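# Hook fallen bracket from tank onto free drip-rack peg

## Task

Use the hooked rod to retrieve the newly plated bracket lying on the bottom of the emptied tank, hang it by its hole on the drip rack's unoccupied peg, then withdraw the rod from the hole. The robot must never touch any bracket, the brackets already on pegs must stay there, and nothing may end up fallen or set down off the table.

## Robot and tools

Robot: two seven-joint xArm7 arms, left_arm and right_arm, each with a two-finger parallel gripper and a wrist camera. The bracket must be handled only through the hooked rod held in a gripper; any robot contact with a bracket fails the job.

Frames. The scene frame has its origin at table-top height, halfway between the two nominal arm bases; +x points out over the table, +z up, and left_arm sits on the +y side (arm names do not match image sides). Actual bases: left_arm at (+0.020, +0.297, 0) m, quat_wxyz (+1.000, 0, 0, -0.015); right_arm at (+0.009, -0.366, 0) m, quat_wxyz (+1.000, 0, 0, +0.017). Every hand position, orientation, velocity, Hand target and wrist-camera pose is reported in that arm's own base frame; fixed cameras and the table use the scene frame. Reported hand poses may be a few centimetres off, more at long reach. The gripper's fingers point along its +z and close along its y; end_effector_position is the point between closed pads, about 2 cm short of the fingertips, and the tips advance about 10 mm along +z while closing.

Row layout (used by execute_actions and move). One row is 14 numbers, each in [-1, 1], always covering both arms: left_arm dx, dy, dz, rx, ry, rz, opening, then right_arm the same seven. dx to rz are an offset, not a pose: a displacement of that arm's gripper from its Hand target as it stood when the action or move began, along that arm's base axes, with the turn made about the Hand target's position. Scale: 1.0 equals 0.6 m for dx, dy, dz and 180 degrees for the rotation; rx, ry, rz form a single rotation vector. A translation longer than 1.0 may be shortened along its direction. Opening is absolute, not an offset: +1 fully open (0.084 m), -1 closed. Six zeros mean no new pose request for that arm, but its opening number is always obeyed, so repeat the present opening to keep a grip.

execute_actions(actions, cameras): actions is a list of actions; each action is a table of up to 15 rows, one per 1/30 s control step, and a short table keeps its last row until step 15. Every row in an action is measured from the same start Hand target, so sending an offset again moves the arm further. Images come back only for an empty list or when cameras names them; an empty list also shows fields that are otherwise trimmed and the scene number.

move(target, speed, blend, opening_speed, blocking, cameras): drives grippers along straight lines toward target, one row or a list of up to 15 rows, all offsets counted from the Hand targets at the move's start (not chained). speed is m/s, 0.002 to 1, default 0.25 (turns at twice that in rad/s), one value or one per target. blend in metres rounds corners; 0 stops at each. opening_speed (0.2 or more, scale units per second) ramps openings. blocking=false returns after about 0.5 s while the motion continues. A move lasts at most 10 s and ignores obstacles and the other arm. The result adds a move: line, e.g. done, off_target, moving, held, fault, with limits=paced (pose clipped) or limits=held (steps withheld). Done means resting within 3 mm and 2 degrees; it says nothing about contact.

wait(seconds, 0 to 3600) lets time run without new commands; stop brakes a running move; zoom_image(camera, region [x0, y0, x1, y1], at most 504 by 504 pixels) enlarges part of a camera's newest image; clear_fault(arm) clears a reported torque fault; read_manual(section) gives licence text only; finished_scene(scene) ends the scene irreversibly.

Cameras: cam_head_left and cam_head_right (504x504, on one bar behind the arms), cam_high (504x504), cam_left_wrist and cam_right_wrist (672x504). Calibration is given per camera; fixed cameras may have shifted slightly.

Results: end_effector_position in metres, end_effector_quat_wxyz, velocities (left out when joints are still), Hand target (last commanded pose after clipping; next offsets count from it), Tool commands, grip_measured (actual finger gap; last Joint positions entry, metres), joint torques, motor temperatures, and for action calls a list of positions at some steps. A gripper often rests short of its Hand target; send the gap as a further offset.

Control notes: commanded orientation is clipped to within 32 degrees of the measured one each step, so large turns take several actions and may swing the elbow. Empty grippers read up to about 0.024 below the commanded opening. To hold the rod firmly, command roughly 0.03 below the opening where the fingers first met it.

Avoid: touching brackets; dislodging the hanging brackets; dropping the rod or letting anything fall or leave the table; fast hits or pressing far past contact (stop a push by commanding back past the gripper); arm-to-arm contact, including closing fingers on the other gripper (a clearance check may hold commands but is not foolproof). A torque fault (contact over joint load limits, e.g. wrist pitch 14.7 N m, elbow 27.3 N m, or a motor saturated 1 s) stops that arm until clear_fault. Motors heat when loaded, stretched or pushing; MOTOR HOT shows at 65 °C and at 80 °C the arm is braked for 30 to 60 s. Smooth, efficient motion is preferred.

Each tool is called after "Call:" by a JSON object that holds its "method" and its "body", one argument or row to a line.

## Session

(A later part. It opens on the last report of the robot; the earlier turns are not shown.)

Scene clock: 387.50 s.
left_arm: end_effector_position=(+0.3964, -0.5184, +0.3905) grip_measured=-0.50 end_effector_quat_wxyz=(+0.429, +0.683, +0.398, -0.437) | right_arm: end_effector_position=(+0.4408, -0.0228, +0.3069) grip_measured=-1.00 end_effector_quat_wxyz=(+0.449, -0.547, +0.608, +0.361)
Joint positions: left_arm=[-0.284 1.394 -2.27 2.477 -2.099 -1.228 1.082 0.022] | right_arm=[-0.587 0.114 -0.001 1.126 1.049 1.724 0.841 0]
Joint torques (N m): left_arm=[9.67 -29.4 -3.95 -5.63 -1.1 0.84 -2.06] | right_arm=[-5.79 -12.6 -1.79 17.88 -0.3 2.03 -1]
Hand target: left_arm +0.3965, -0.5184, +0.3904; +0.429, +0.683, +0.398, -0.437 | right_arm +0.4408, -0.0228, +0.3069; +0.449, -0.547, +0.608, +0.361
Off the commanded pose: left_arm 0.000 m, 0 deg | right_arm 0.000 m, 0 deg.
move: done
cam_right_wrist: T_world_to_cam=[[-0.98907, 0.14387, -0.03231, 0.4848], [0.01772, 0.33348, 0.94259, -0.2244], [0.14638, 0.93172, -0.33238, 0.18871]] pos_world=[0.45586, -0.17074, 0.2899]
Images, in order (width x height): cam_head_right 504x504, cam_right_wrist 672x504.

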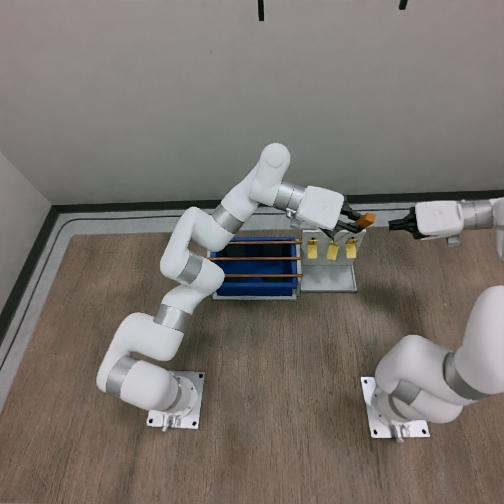

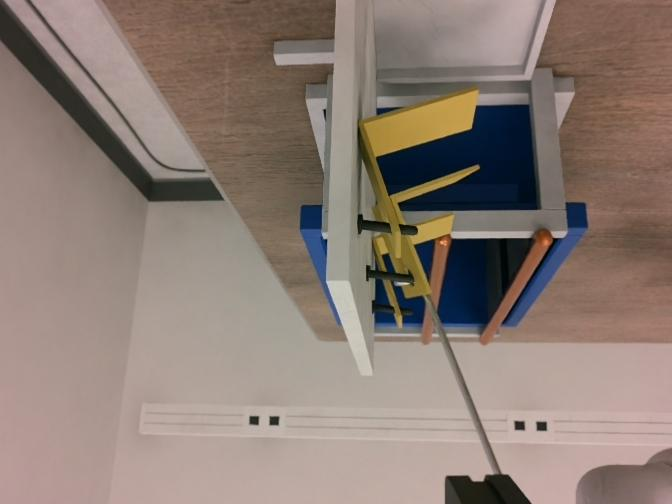

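Call:
{"method": "move", "body": {
  "target": [
    [0.012,0.001,-0.001,0,0,0,-1,0,0,0,0,0,0,-1]
  ],
  "speed": 0.03,
  "cameras": ["cam_right_wrist","cam_head_right"]
}}

Call:
{"method": "zoom_image", "body": {
  "camera": "cam_right_wrist",
  "region": [360, 240, 460, 340]
}}

Call:
{"method": "zoom_image", "body": {
  "camera": "cam_head_right",
  "region": [325, 232, 350, 257]
}}

Scene clock: 391.13 s.
left_arm: end_effector_position=(+0.4030, -0.5176, +0.3901) grip_measured=-0.49 end_effector_quat_wxyz=(+0.431, +0.681, +0.399, -0.437) | right_arm: end_effector_position=(+0.4408, -0.0228, +0.3069) grip_measured=-1.00 end_effector_quat_wxyz=(+0.449, -0.547, +0.608, +0.361)
Joint positions: left_arm=[-0.357 1.353 -2.298 2.658 -2.081 -1.28 1.167 0.022] | right_arm=[-0.587 0.114 -0.001 1.126 1.049 1.724 0.841 0]
Joint torques (N m): left_arm=[17.32 -10.77 15.05 5.76 10.16 -3.82 2.6] | right_arm=[-5.63 -12.55 -1.83 17.88 -0.36 1.99 -1.07]
Hand target: left_arm +0.4037, -0.5178, +0.3898; +0.429, +0.683, +0.398, -0.437 | right_arm +0.4408, -0.0228, +0.3069; +0.449, -0.547, +0.608, +0.361
Off the commanded pose: left_arm 0.001 m, 0 deg | right_arm 0.000 m, 0 deg.
move: done
cam_right_wrist: T_world_to_cam=[[-0.98907, 0.14387, -0.03231, 0.4848], [0.01772, 0.33348, 0.94259, -0.2244], [0.14638, 0.93172, -0.33238, 0.18871]] pos_world=[0.45586, -0.17074, 0.2899]
Images, in order (width x height): cam_head_right 504x504, cam_right_wrist 672x504.

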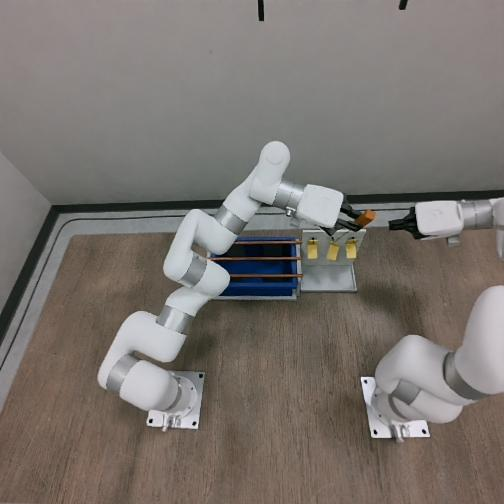

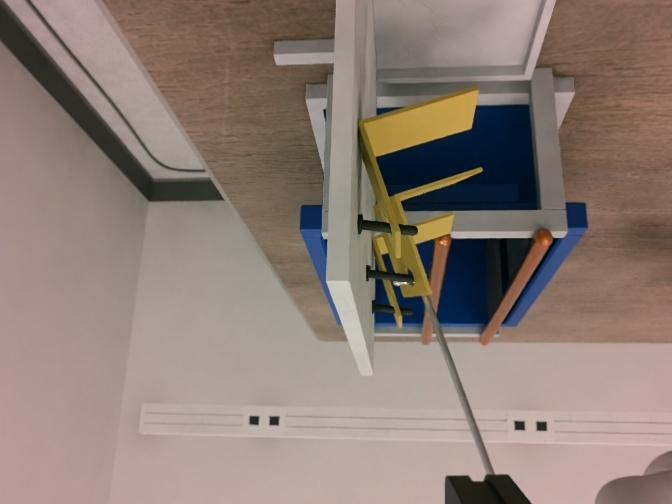

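Scaled by 5.040 from the camera's image (finer frame: 960x720).

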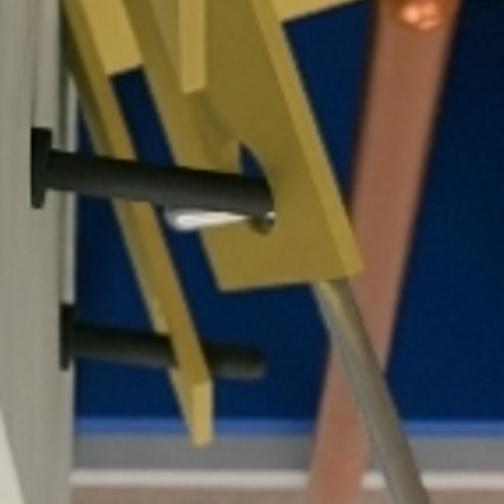

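Scaled by 20.160 from the camera's image (finer frame: 720x720).

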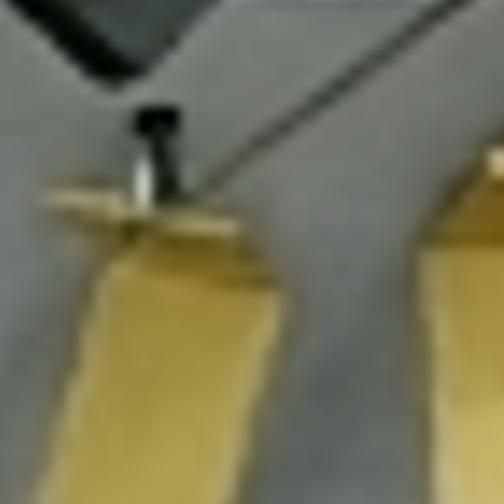

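Call:
{"method": "move", "body": {
  "target": [
    [-0.016,0.002,0.001,0,0,0,-1,0,0,0,0,0,0,-1],
    [-0.016,0.003,-0.004,0,0,0,-1,0,0,0,0,0,0,-1]
  ],
  "speed": 0.03,
  "cameras": ["cam_right_wrist","cam_head_right"]
}}

Call:
{"method": "zoom_image", "body": {
  "camera": "cam_right_wrist",
  "region": [360, 240, 460, 340]
}}

Call:
{"method": "zoom_image", "body": {
  "camera": "cam_head_right",
  "region": [325, 232, 350, 257]
}}

Scene clock: 398.87 s.
left_arm: end_effector_position=(+0.3939, -0.5161, +0.3877) grip_measured=-0.50 end_effector_quat_wxyz=(+0.429, +0.683, +0.398, -0.437) | right_arm: end_effector_position=(+0.4408, -0.0228, +0.3069) grip_measured=-1.00 end_effector_quat_wxyz=(+0.449, -0.547, +0.608, +0.361)
Joint positions: left_arm=[-0.235 1.42 -2.252 2.376 -2.113 -1.195 1.043 0.022] | right_arm=[-0.587 0.114 -0.001 1.126 1.049 1.724 0.841 0]
Joint torques (N m): left_arm=[19.61 -9.1 10.3 -0.06 6.38 -2.36 -2.38] | right_arm=[-5.7 -12.49 -1.64 17.84 -0.35 1.99 -1.05]
Hand target: left_arm +0.3941, -0.5160, +0.3874; +0.429, +0.683, +0.398, -0.437 | right_arm +0.4408, -0.0228, +0.3069; +0.449, -0.547, +0.608, +0.361
Off the commanded pose: left_arm 0.000 m, 0 deg | right_arm 0.000 m, 0 deg.
move: done
cam_right_wrist: T_world_to_cam=[[-0.98907, 0.14387, -0.03231, 0.4848], [0.01772, 0.33348, 0.94259, -0.2244], [0.14638, 0.93172, -0.33238, 0.18871]] pos_world=[0.45586, -0.17074, 0.2899]
Images, in order (width x height): cam_head_right 504x504, cam_right_wrist 672x504.

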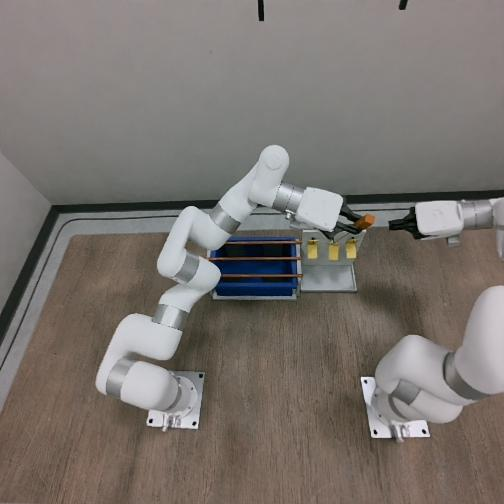

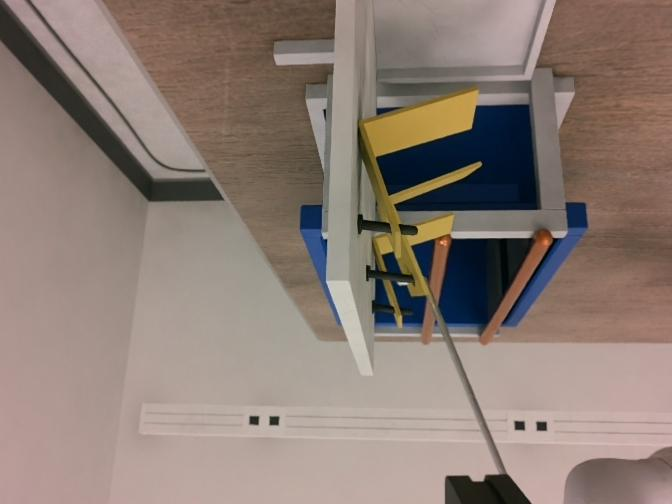

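Scaled by 5.040 from the camera's image (finer frame: 960x720).

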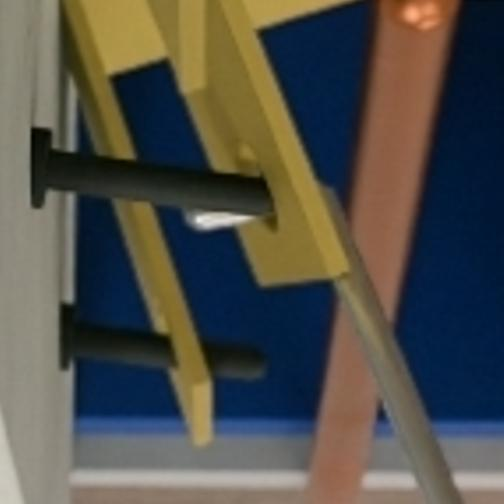

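Scaled by 20.160 from the camera's image (finer frame: 720x720).

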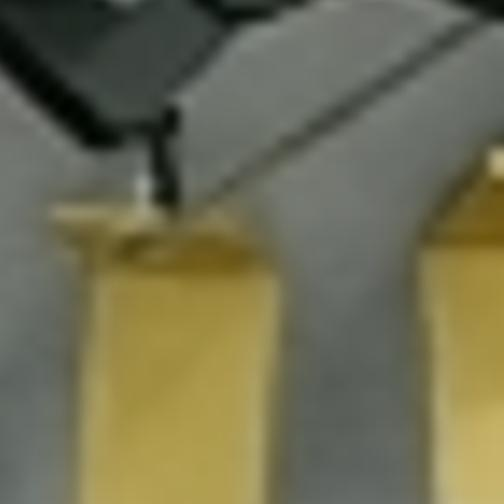

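Call:
{"method": "move", "body": {
  "target": [
    [0.003,-0.002,0.008,0,0,0,-1,0,0,0,0,0,0,-1],
    [0.003,-0.009,0.014,0,0,0,-1,0,0,0,0,0,0,-1]
  ],
  "speed": 0.03,
  "cameras": ["cam_right_wrist","cam_head_right"]
}}

Call:
{"method": "zoom_image", "body": {
  "camera": "cam_right_wrist",
  "region": [360, 240, 460, 340]
}}

Call:
{"method": "zoom_image", "body": {
  "camera": "cam_head_right",
  "region": [325, 232, 350, 257]
}}

Scene clock: 406.30 s.
left_arm: end_effector_position=(+0.3958, -0.5214, +0.3958) grip_measured=-0.50 end_effector_quat_wxyz=(+0.430, +0.683, +0.398, -0.437) | right_arm: end_effector_position=(+0.4408, -0.0228, +0.3069) grip_measured=-1.00 end_effector_quat_wxyz=(+0.449, -0.547, +0.608, +0.361)
Joint positions: left_arm=[-0.327 1.36 -2.273 2.569 -2.099 -1.25 1.114 0.022] | right_arm=[-0.587 0.114 -0.001 1.126 1.049 1.724 0.841 0]
Joint torques (N m): left_arm=[-5.9 -49.47 -11.77 -3.6 -0.02 -0.31 1.92] | right_arm=[-5.55 -12.51 -1.75 17.73 -0.32 2 -1.03]
Hand target: left_arm +0.3959, -0.5214, +0.3958; +0.429, +0.683, +0.398, -0.437 | right_arm +0.4408, -0.0228, +0.3069; +0.449, -0.547, +0.608, +0.361
Off the commanded pose: left_arm 0.000 m, 0 deg | right_arm 0.000 m, 0 deg.
move: done
cam_right_wrist: T_world_to_cam=[[-0.98907, 0.14387, -0.03231, 0.4848], [0.01772, 0.33348, 0.94259, -0.2244], [0.14638, 0.93172, -0.33238, 0.18871]] pos_world=[0.45586, -0.17074, 0.2899]
Images, in order (width x height): cam_head_right 504x504, cam_right_wrist 672x504.

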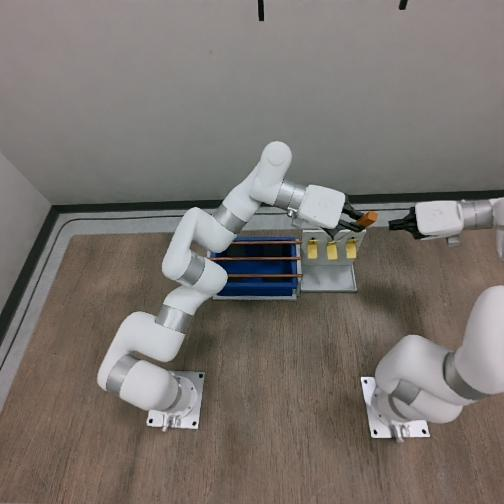

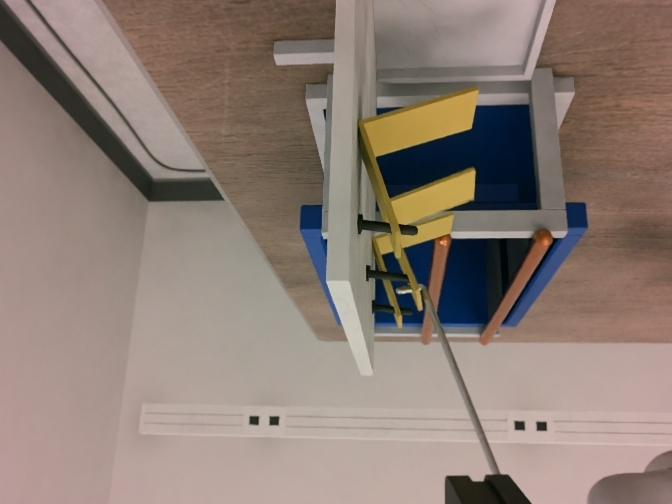

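Scaled by 5.040 from the camera's image (finer frame: 960x720).

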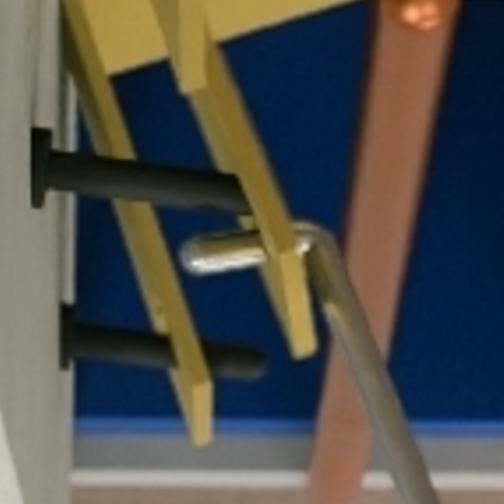

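Scaled by 20.160 from the camera's image (finer frame: 720x720).

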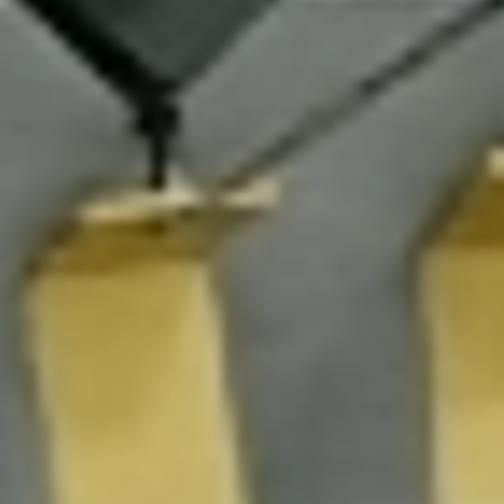

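Call:
{"method": "move", "body": {
  "target": [
    [0.0133,-0.001,-0.003,0,0,0,-1,0,0,0,0,0,0,-1]
  ],
  "speed": 0.03,
  "cameras": ["cam_right_wrist","cam_head_right"]
}}

Call:
{"method": "zoom_image", "body": {
  "camera": "cam_right_wrist",
  "region": [360, 240, 460, 340]
}}

Call:
{"method": "zoom_image", "body": {
  "camera": "cam_head_right",
  "region": [325, 232, 350, 257]
}}

Scene clock: 413.47 s.
left_arm: end_effector_position=(+0.4033, -0.5217, +0.3939) grip_measured=-0.50 end_effector_quat_wxyz=(+0.436, +0.679, +0.401, -0.434) | right_arm: end_effector_position=(+0.4408, -0.0228, +0.3069) grip_measured=-1.00 end_effector_quat_wxyz=(+0.449, -0.547, +0.608, +0.361)
Joint positions: left_arm=[-0.379 1.338 -2.313 2.694 -2.059 -1.278 1.172 0.022] | right_arm=[-0.587 0.114 -0.001 1.126 1.049 1.724 0.841 0]
Joint torques (N m): left_arm=[-6.57 -46.44 -10.16 -4.77 -0.11 -0.41 1.97] | right_arm=[-5.62 -12.46 -1.71 17.63 -0.23 1.96 -1.09]
Hand target: left_arm +0.4038, -0.5220, +0.3940; +0.429, +0.683, +0.398, -0.437 | right_arm +0.4408, -0.0228, +0.3069; +0.449, -0.547, +0.608, +0.361
Off the commanded pose: left_arm 0.001 m, 1 deg | right_arm 0.000 m, 0 deg.
move: done
cam_right_wrist: T_world_to_cam=[[-0.98907, 0.14387, -0.03231, 0.4848], [0.01772, 0.33348, 0.94259, -0.2244], [0.14638, 0.93172, -0.33238, 0.18871]] pos_world=[0.45586, -0.17074, 0.2899]
Images, in order (width x height): cam_head_right 504x504, cam_right_wrist 672x504.

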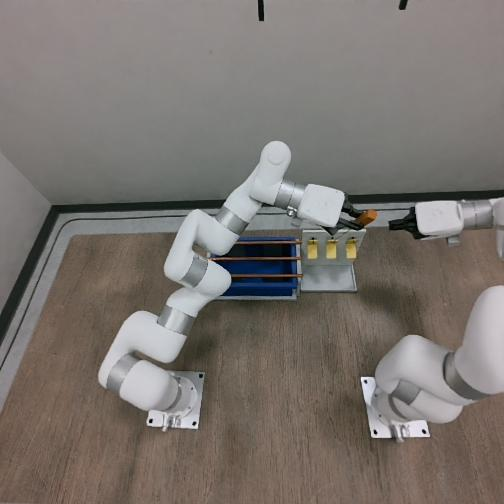

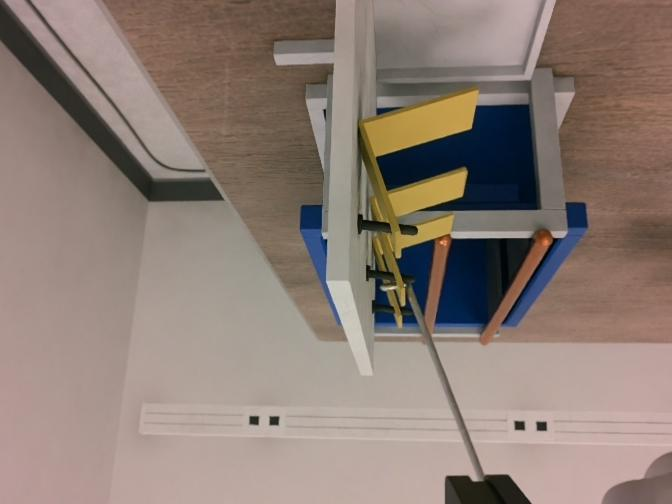

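Scaled by 5.040 from the camera's image (finer frame: 960x720).

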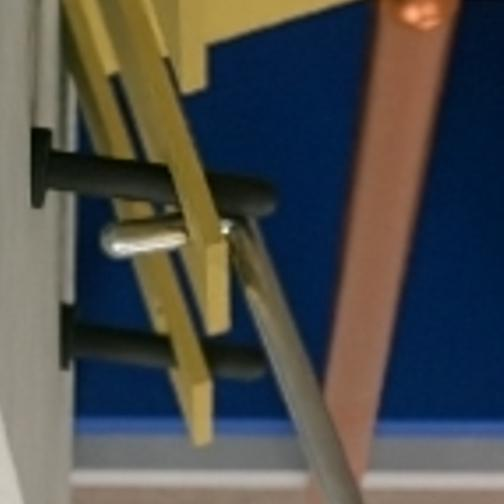

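Scaled by 20.160 from the camera's image (finer frame: 720x720).

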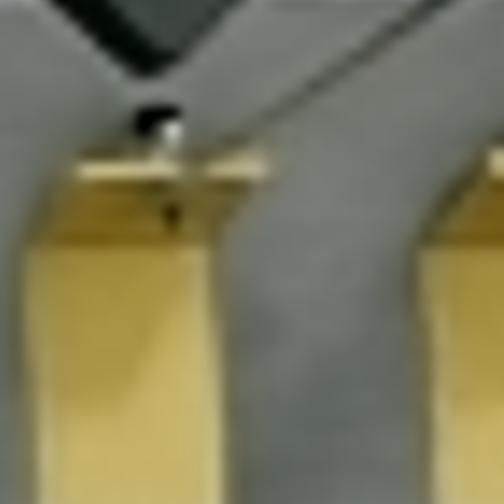

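Call:
{"method": "move", "body": {
  "target": [
    [-0.002,-0.0025,-0.005,0,0,0,-1,0,0,0,0,0,0,-1]
  ],
  "speed": 0.03,
  "cameras": ["cam_right_wrist","cam_head_right"]
}}

Call:
{"method": "zoom_image", "body": {
  "camera": "cam_right_wrist",
  "region": [360, 240, 460, 340]
}}

Call:
{"method": "zoom_image", "body": {
  "camera": "cam_head_right",
  "region": [325, 232, 350, 257]
}}

Scene clock: 416.00 s.
left_arm: end_effector_position=(+0.4022, -0.5232, +0.3908) grip_measured=-0.50 end_effector_quat_wxyz=(+0.434, +0.680, +0.401, -0.435) | right_arm: end_effector_position=(+0.4408, -0.0228, +0.3069) grip_measured=-1.00 end_effector_quat_wxyz=(+0.449, -0.547, +0.608, +0.361)
Joint positions: left_arm=[-0.387 1.347 -2.34 2.694 -2.029 -1.285 1.172 0.022] | right_arm=[-0.587 0.114 -0.001 1.126 1.049 1.724 0.841 0]
Joint torques (N m): left_arm=[-6.53 -35.8 -9.63 -6.67 -0.19 -0.45 -1.99] | right_arm=[-5.55 -12.64 -1.62 17.69 -0.37 2 -1.02]
Hand target: left_arm +0.4026, -0.5235, +0.3910; +0.429, +0.683, +0.398, -0.437 | right_arm +0.4408, -0.0228, +0.3069; +0.449, -0.547, +0.608, +0.361
Off the commanded pose: left_arm 0.001 m, 1 deg | right_arm 0.000 m, 0 deg.
move: done
cam_right_wrist: T_world_to_cam=[[-0.98907, 0.14387, -0.03231, 0.4848], [0.01772, 0.33348, 0.94259, -0.2244], [0.14638, 0.93172, -0.33238, 0.18871]] pos_world=[0.45586, -0.17074, 0.2899]
Images, in order (width x height): cam_head_right 504x504, cam_right_wrist 672x504.

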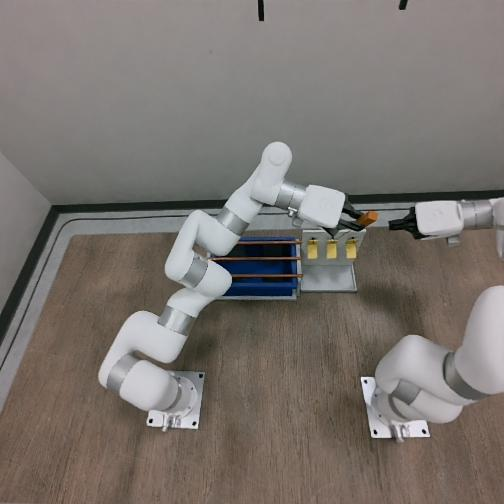

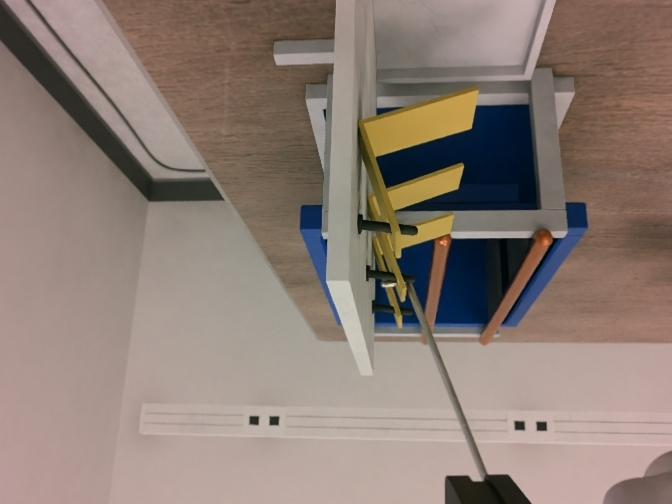

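Scaled by 5.040 from the camera's image (finer frame: 960x720).

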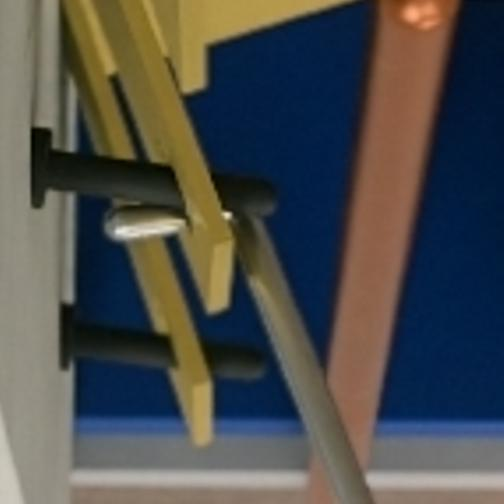

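Scaled by 20.160 from the camera's image (finer frame: 720x720).

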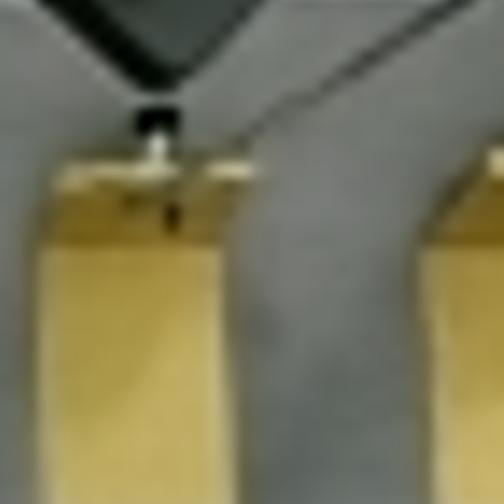

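Call:
{"method": "move", "body": {
  "target": [
    [-0.013,0,0,0,0,0,-1,0,0,0,0,0,0,-1]
  ],
  "speed": 0.02,
  "cameras": ["cam_right_wrist","cam_head_right"]
}}

Call:
{"method": "zoom_image", "body": {
  "camera": "cam_right_wrist",
  "region": [360, 240, 460, 340]
}}

Call:
{"method": "zoom_image", "body": {
  "camera": "cam_head_right",
  "region": [325, 232, 350, 257]
}}

Scene clock: 418.60 s.
left_arm: end_effector_position=(+0.3952, -0.5237, +0.3913) grip_measured=-0.50 end_effector_quat_wxyz=(+0.427, +0.685, +0.397, -0.438) | right_arm: end_effector_position=(+0.4408, -0.0228, +0.3069) grip_measured=-1.00 end_effector_quat_wxyz=(+0.449, -0.547, +0.608, +0.361)
Joint positions: left_arm=[-0.385 1.344 -2.314 2.679 -2.057 -1.29 1.164 0.022] | right_arm=[-0.587 0.114 -0.001 1.126 1.049 1.724 0.841 0]
Joint torques (N m): left_arm=[5.89 -35.66 -5.02 -8.67 -2.92 1.82 -1.96] | right_arm=[-5.53 -12.58 -1.55 17.62 -0.17 1.99 -1.14]
Hand target: left_arm +0.3948, -0.5235, +0.3910; +0.429, +0.683, +0.398, -0.437 | right_arm +0.4408, -0.0228, +0.3069; +0.449, -0.547, +0.608, +0.361
Off the commanded pose: left_arm 0.000 m, 0 deg | right_arm 0.000 m, 0 deg.
move: done
cam_right_wrist: T_world_to_cam=[[-0.98907, 0.14387, -0.03231, 0.4848], [0.01772, 0.33348, 0.94259, -0.2244], [0.14638, 0.93172, -0.33238, 0.18871]] pos_world=[0.45586, -0.17074, 0.2899]
Images, in order (width x height): cam_head_right 504x504, cam_right_wrist 672x504.

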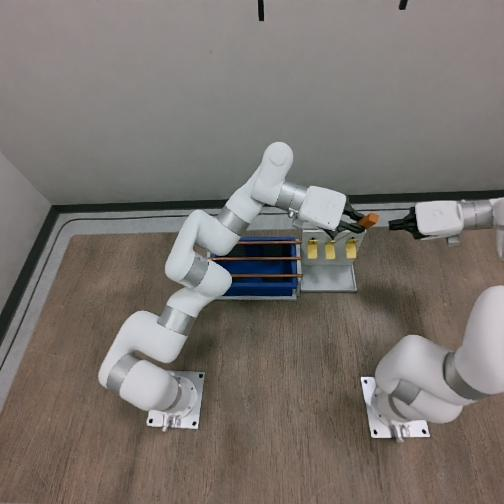

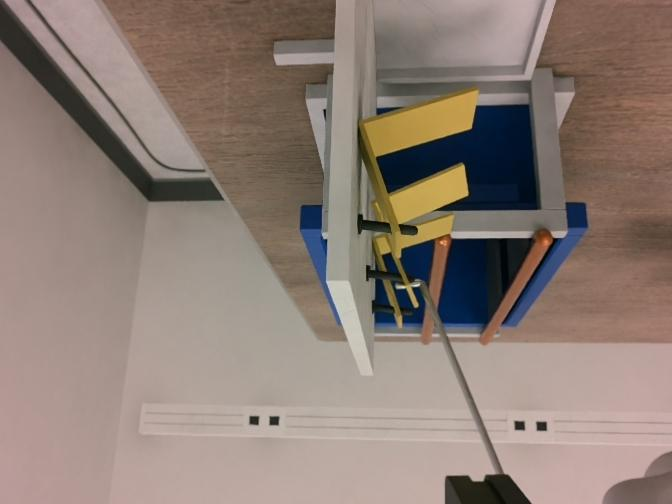

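Scaled by 5.040 from the camera's image (finer frame: 960x720).

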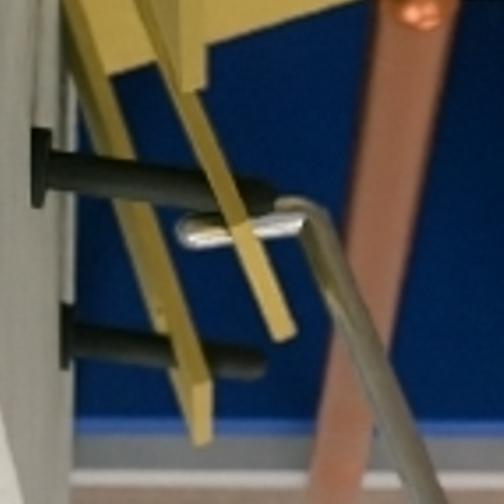

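Scaled by 20.160 from the camera's image (finer frame: 720x720).

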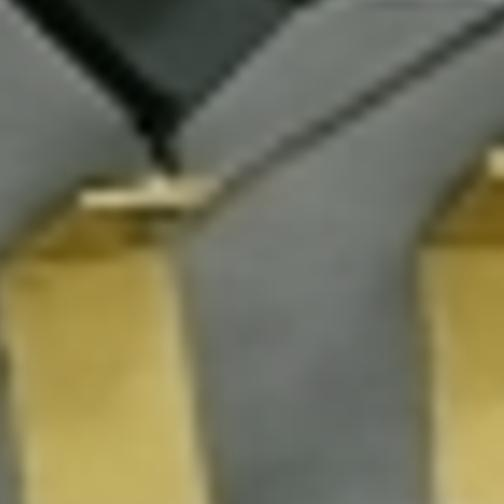

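Call:
{"method": "move", "body": {
  "target": [
    [0,0.003,0.0075,0,0,0,-1,0,0,0,0,0,0,-1],
    [0.015,0.002,0.004,0,0,0,-1,0,0,0,0,0,0,-1],
    [0.014,-0.005,0.004,0,0,0,-1,0,0,0,0,0,0,-1],
    [0.012,-0.006,-0.004,0,0,0,-1,0,0,0,0,0,0,-1]
  ],
  "speed": 0.03,
  "cameras": ["cam_right_wrist","cam_head_right"]
}}

Call:
{"method": "zoom_image", "body": {
  "camera": "cam_right_wrist",
  "region": [360, 240, 460, 340]
}}

Call:
{"method": "zoom_image", "body": {
  "camera": "cam_head_right",
  "region": [325, 232, 350, 257]
}}

Scene clock: 423.23 s.
left_arm: end_effector_position=(+0.4016, -0.5268, +0.3884) grip_measured=-0.50 end_effector_quat_wxyz=(+0.434, +0.679, +0.401, -0.435) | right_arm: end_effector_position=(+0.4408, -0.0228, +0.3069) grip_measured=-1.00 end_effector_quat_wxyz=(+0.449, -0.547, +0.608, +0.361)
Joint positions: left_arm=[-0.401 1.36 -2.395 2.69 -1.966 -1.29 1.165 0.022] | right_arm=[-0.587 0.114 -0.001 1.126 1.049 1.724 0.841 0]
Joint torques (N m): left_arm=[-6.65 -34.8 -9.21 -9.18 -0.14 -0.5 -2.06] | right_arm=[-5.55 -12.65 -1.62 17.55 -0.23 1.92 -1.09]
Hand target: left_arm +0.4020, -0.5271, +0.3886; +0.429, +0.683, +0.398, -0.437 | right_arm +0.4408, -0.0228, +0.3069; +0.449, -0.547, +0.608, +0.361
Off the commanded pose: left_arm 0.001 m, 1 deg | right_arm 0.000 m, 0 deg.
move: done
cam_right_wrist: T_world_to_cam=[[-0.98907, 0.14387, -0.03231, 0.4848], [0.01772, 0.33348, 0.94259, -0.2244], [0.14638, 0.93172, -0.33238, 0.18871]] pos_world=[0.45586, -0.17074, 0.2899]
Images, in order (width x height): cam_head_right 504x504, cam_right_wrist 672x504.

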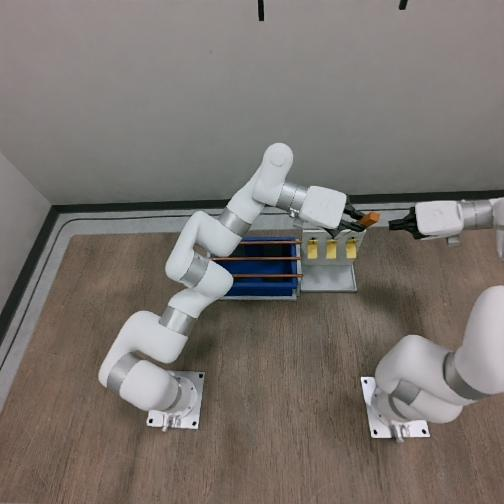

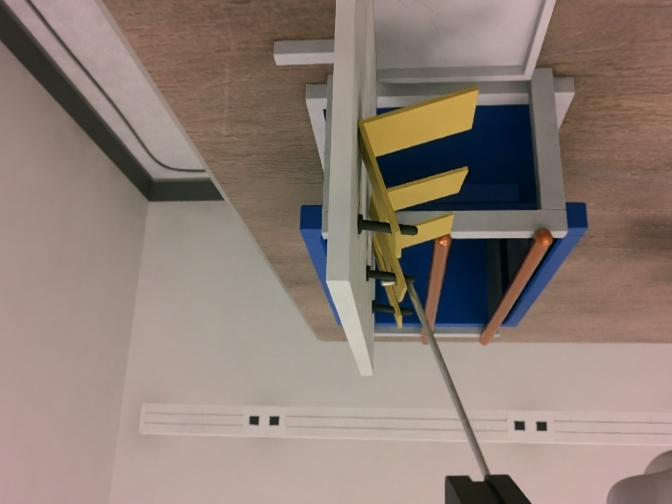

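Scaled by 5.040 from the camera's image (finer frame: 960x720).

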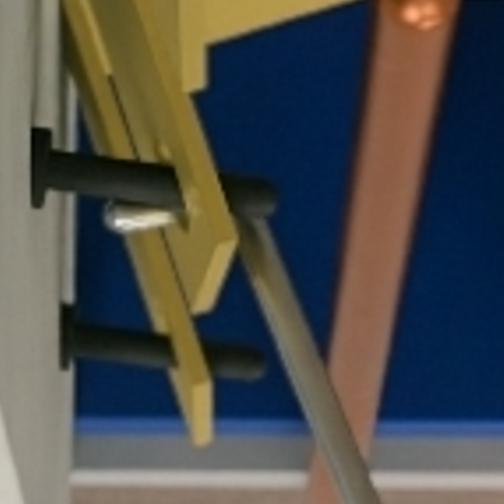

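Scaled by 20.160 from the camera's image (finer frame: 720x720).

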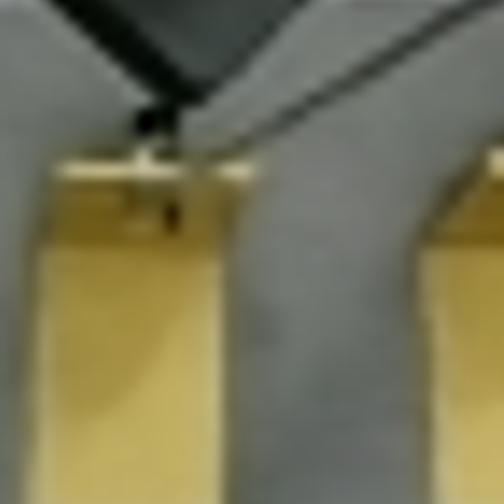

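Call:
{"method": "move", "body": {
  "target": [
    [0,0.003,0.008,0,0,0,-1,0,0,0,0,0,0,-1],
    [-0.005,0.031,0.008,0,0,-0.08,-1,0,0,0,0,0,0,-1]
  ],
  "speed": 0.03,
  "cameras": ["cam_right_wrist","cam_head_right"]
}}

Call:
{"method": "zoom_image", "body": {
  "camera": "cam_right_wrist",
  "region": [360, 240, 460, 340]
}}

Call:
{"method": "zoom_image", "body": {
  "camera": "cam_head_right",
  "region": [325, 232, 350, 257]
}}

Scene clock: 431.03 s.
left_arm: end_effector_position=(+0.3982, -0.5081, +0.3931) grip_measured=-0.50 end_effector_quat_wxyz=(+0.444, +0.684, +0.355, -0.457) | right_arm: end_effector_position=(+0.4408, -0.0228, +0.3069) grip_measured=-1.00 end_effector_quat_wxyz=(+0.449, -0.547, +0.608, +0.361)
Joint positions: left_arm=[-0.428 1.422 -2.736 2.682 -1.72 -1.413 1.24 0.022] | right_arm=[-0.587 0.114 -0.001 1.126 1.049 1.724 0.841 0]
Joint torques (N m): left_arm=[-5.77 -37.84 -7.65 -7.91 -0.32 -0.35 -0.58] | right_arm=[-5.55 -12.61 -1.46 17.46 -0.16 2.03 -1.07]
Hand target: left_arm +0.3990, -0.5085, +0.3934; +0.371, +0.727, +0.309, -0.487 | right_arm +0.4408, -0.0228, +0.3069; +0.449, -0.547, +0.608, +0.361
Off the commanded pose: left_arm 0.001 m, 12 deg | right_arm 0.000 m, 0 deg.
move: off_target (left_arm)
cam_right_wrist: T_world_to_cam=[[-0.98907, 0.14387, -0.03231, 0.4848], [0.01772, 0.33348, 0.94259, -0.2244], [0.14638, 0.93172, -0.33238, 0.18871]] pos_world=[0.45586, -0.17074, 0.2899]
Images, in order (width x height): cam_head_right 504x504, cam_right_wrist 672x504.

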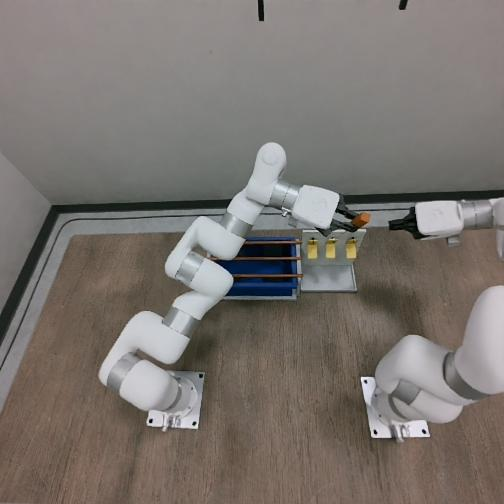

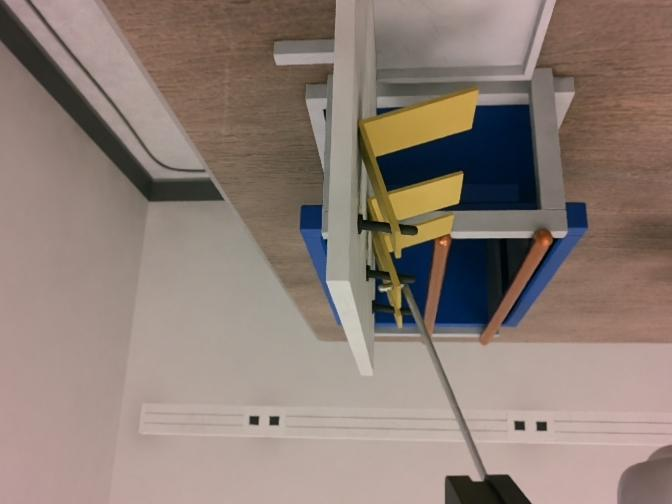

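Scaled by 5.040 from the camera's image (finer frame: 960x720).

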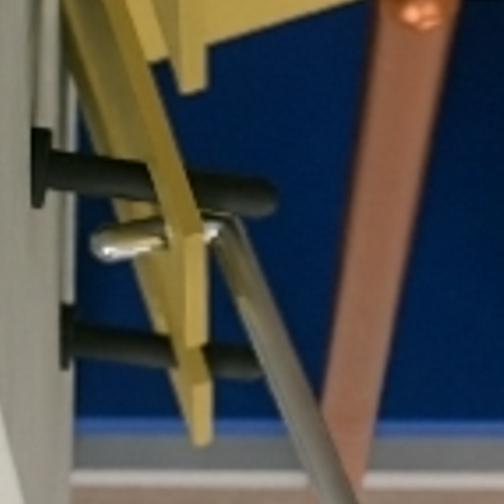

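Scaled by 20.160 from the camera's image (finer frame: 720x720).

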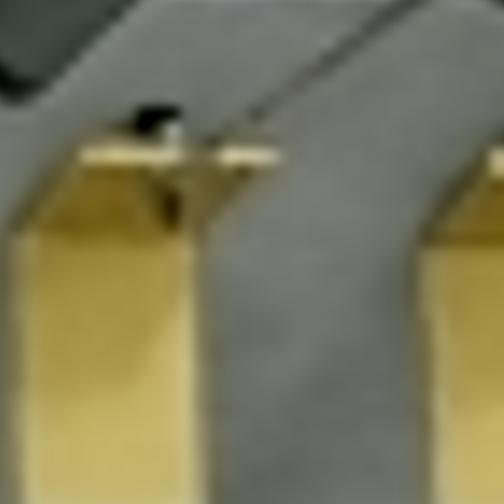

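Call:
{"method": "move", "body": {
  "target": [
    [-0.001,-0.001,0,0,0,0.06,-1,0,0,0,0,0,0,-1],
    [-0.002,-0.005,-0.002,0,0,0.06,-1,0,0,0,0,0,0,-1],
    [-0.003,-0.006,-0.0095,0,0,0.06,-1,0,0,0,0,0,0,-1]
  ],
  "speed": 0.03,
  "cameras": ["cam_right_wrist","cam_head_right"]
}}

Call:
{"method": "zoom_image", "body": {
  "camera": "cam_right_wrist",
  "region": [360, 240, 460, 340]
}}

Call:
{"method": "zoom_image", "body": {
  "camera": "cam_head_right",
  "region": [325, 232, 350, 257]
}}

Scene clock: 436.43 s.
left_arm: end_effector_position=(+0.3966, -0.5118, +0.3876) grip_measured=-0.50 end_effector_quat_wxyz=(+0.424, +0.689, +0.381, -0.447) | right_arm: end_effector_position=(+0.4408, -0.0228, +0.3069) grip_measured=-1.00 end_effector_quat_wxyz=(+0.449, -0.547, +0.608, +0.361)
Joint positions: left_arm=[-0.446 1.408 -2.75 2.681 -1.643 -1.429 1.172 0.022] | right_arm=[-0.587 0.114 -0.001 1.126 1.049 1.724 0.841 0]
Joint torques (N m): left_arm=[6.42 -11.76 5.51 1.44 6.85 -3.1 0.69] | right_arm=[-5.55 -12.75 -1.39 17.5 -0.1 1.97 -1.12]
Hand target: left_arm +0.3972, -0.5121, +0.3877; +0.415, +0.695, +0.377, -0.450 | right_arm +0.4408, -0.0228, +0.3069; +0.449, -0.547, +0.608, +0.361
Off the commanded pose: left_arm 0.001 m, 1 deg | right_arm 0.000 m, 0 deg.
move: done
cam_right_wrist: T_world_to_cam=[[-0.98907, 0.14387, -0.03231, 0.4848], [0.01772, 0.33348, 0.94259, -0.2244], [0.14638, 0.93172, -0.33238, 0.18871]] pos_world=[0.45586, -0.17074, 0.2899]
Images, in order (width x height): cam_head_right 504x504, cam_right_wrist 672x504.

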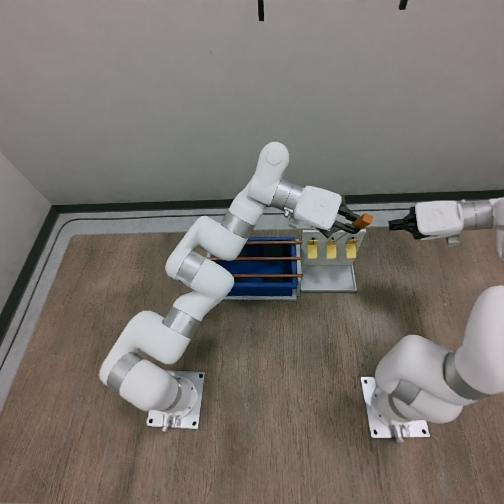

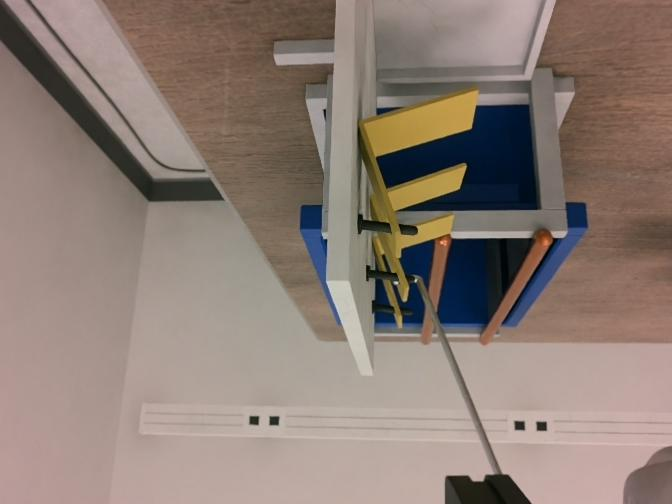

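Scaled by 5.040 from the camera's image (finer frame: 960x720).

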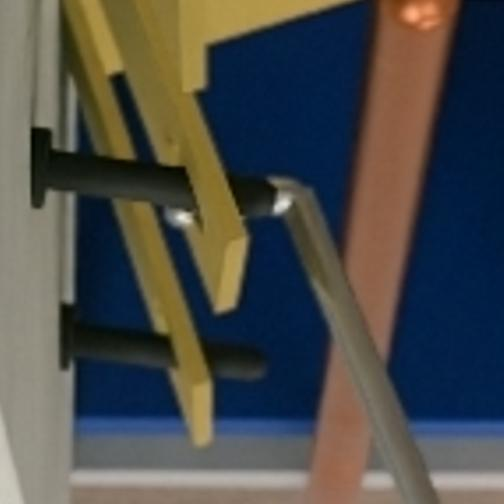

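Scaled by 20.160 from the camera's image (finer frame: 720x720).

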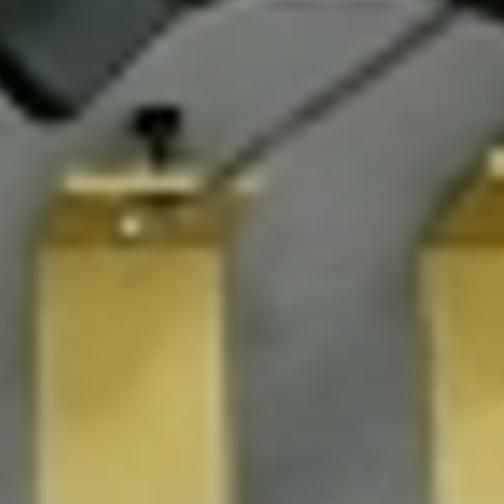

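Call:
{"method": "move", "body": {
  "target": [
    [-0.012,0.001,-0.002,0,0,0,-1,0,0,0,0,0,0,-1]
  ],
  "speed": 0.03,
  "cameras": ["cam_right_wrist","cam_head_right"]
}}

Call:
{"method": "zoom_image", "body": {
  "camera": "cam_right_wrist",
  "region": [360, 240, 460, 340]
}}

Call:
{"method": "zoom_image", "body": {
  "camera": "cam_head_right",
  "region": [325, 232, 350, 257]
}}

Scene clock: 439.57 s.
left_arm: end_effector_position=(+0.3901, -0.5114, +0.3862) grip_measured=-0.49 end_effector_quat_wxyz=(+0.416, +0.695, +0.377, -0.450) | right_arm: end_effector_position=(+0.4408, -0.0228, +0.3069) grip_measured=-1.00 end_effector_quat_wxyz=(+0.449, -0.547, +0.608, +0.361)
Joint positions: left_arm=[-0.452 1.408 -2.75 2.681 -1.645 -1.446 1.169 0.022] | right_arm=[-0.587 0.114 -0.001 1.126 1.049 1.724 0.841 0]
Joint torques (N m): left_arm=[-8.44 -42.98 -4.77 -7.62 0.04 -2.81 -3.29] | right_arm=[-5.46 -12.61 -1.36 17.4 -0.16 1.97 -1.07]
Hand target: left_arm +0.3900, -0.5115, +0.3865; +0.415, +0.695, +0.377, -0.450 | right_arm +0.4408, -0.0228, +0.3069; +0.449, -0.547, +0.608, +0.361
Off the commanded pose: left_arm 0.000 m, 0 deg | right_arm 0.000 m, 0 deg.
move: done
cam_right_wrist: T_world_to_cam=[[-0.98907, 0.14387, -0.03231, 0.4848], [0.01772, 0.33348, 0.94259, -0.2244], [0.14638, 0.93172, -0.33238, 0.18871]] pos_world=[0.45586, -0.17074, 0.2899]
Images, in order (width x height): cam_head_right 504x504, cam_right_wrist 672x504.

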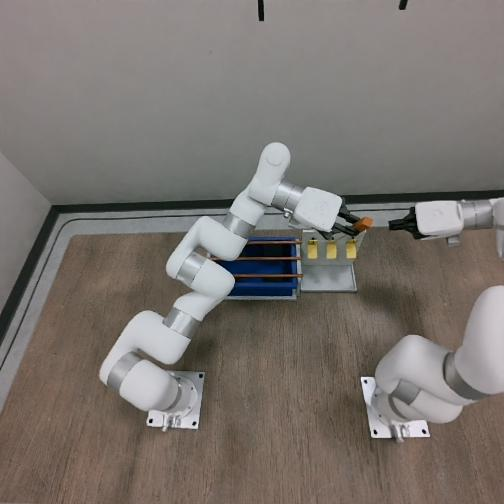

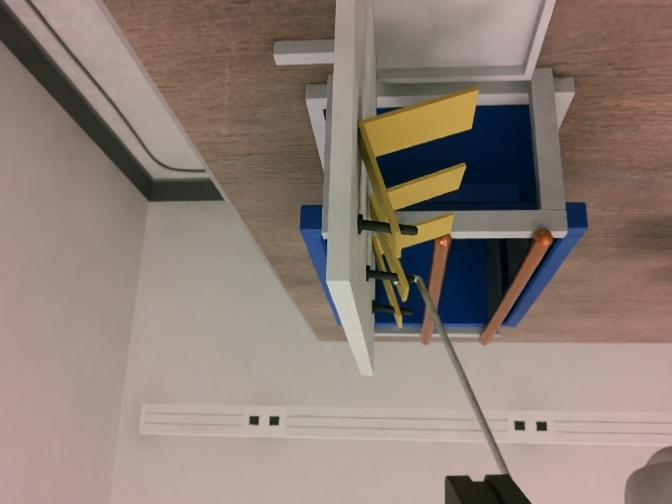

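Scaled by 5.040 from the camera's image (finer frame: 960x720).

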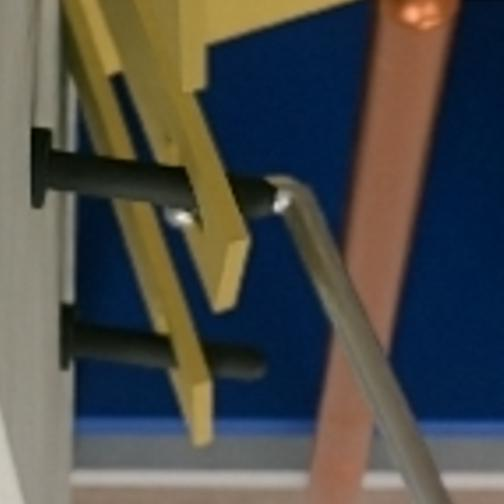

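Scaled by 20.160 from the camera's image (finer frame: 720x720).

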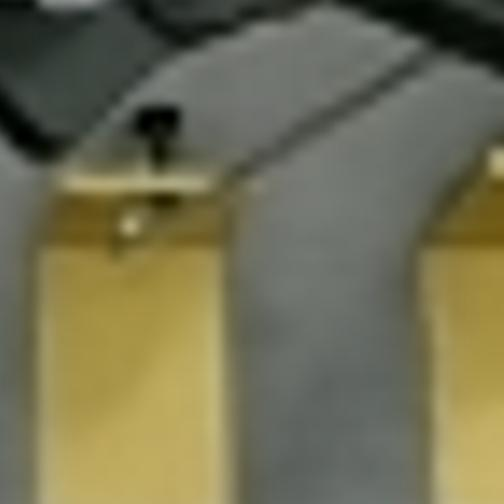

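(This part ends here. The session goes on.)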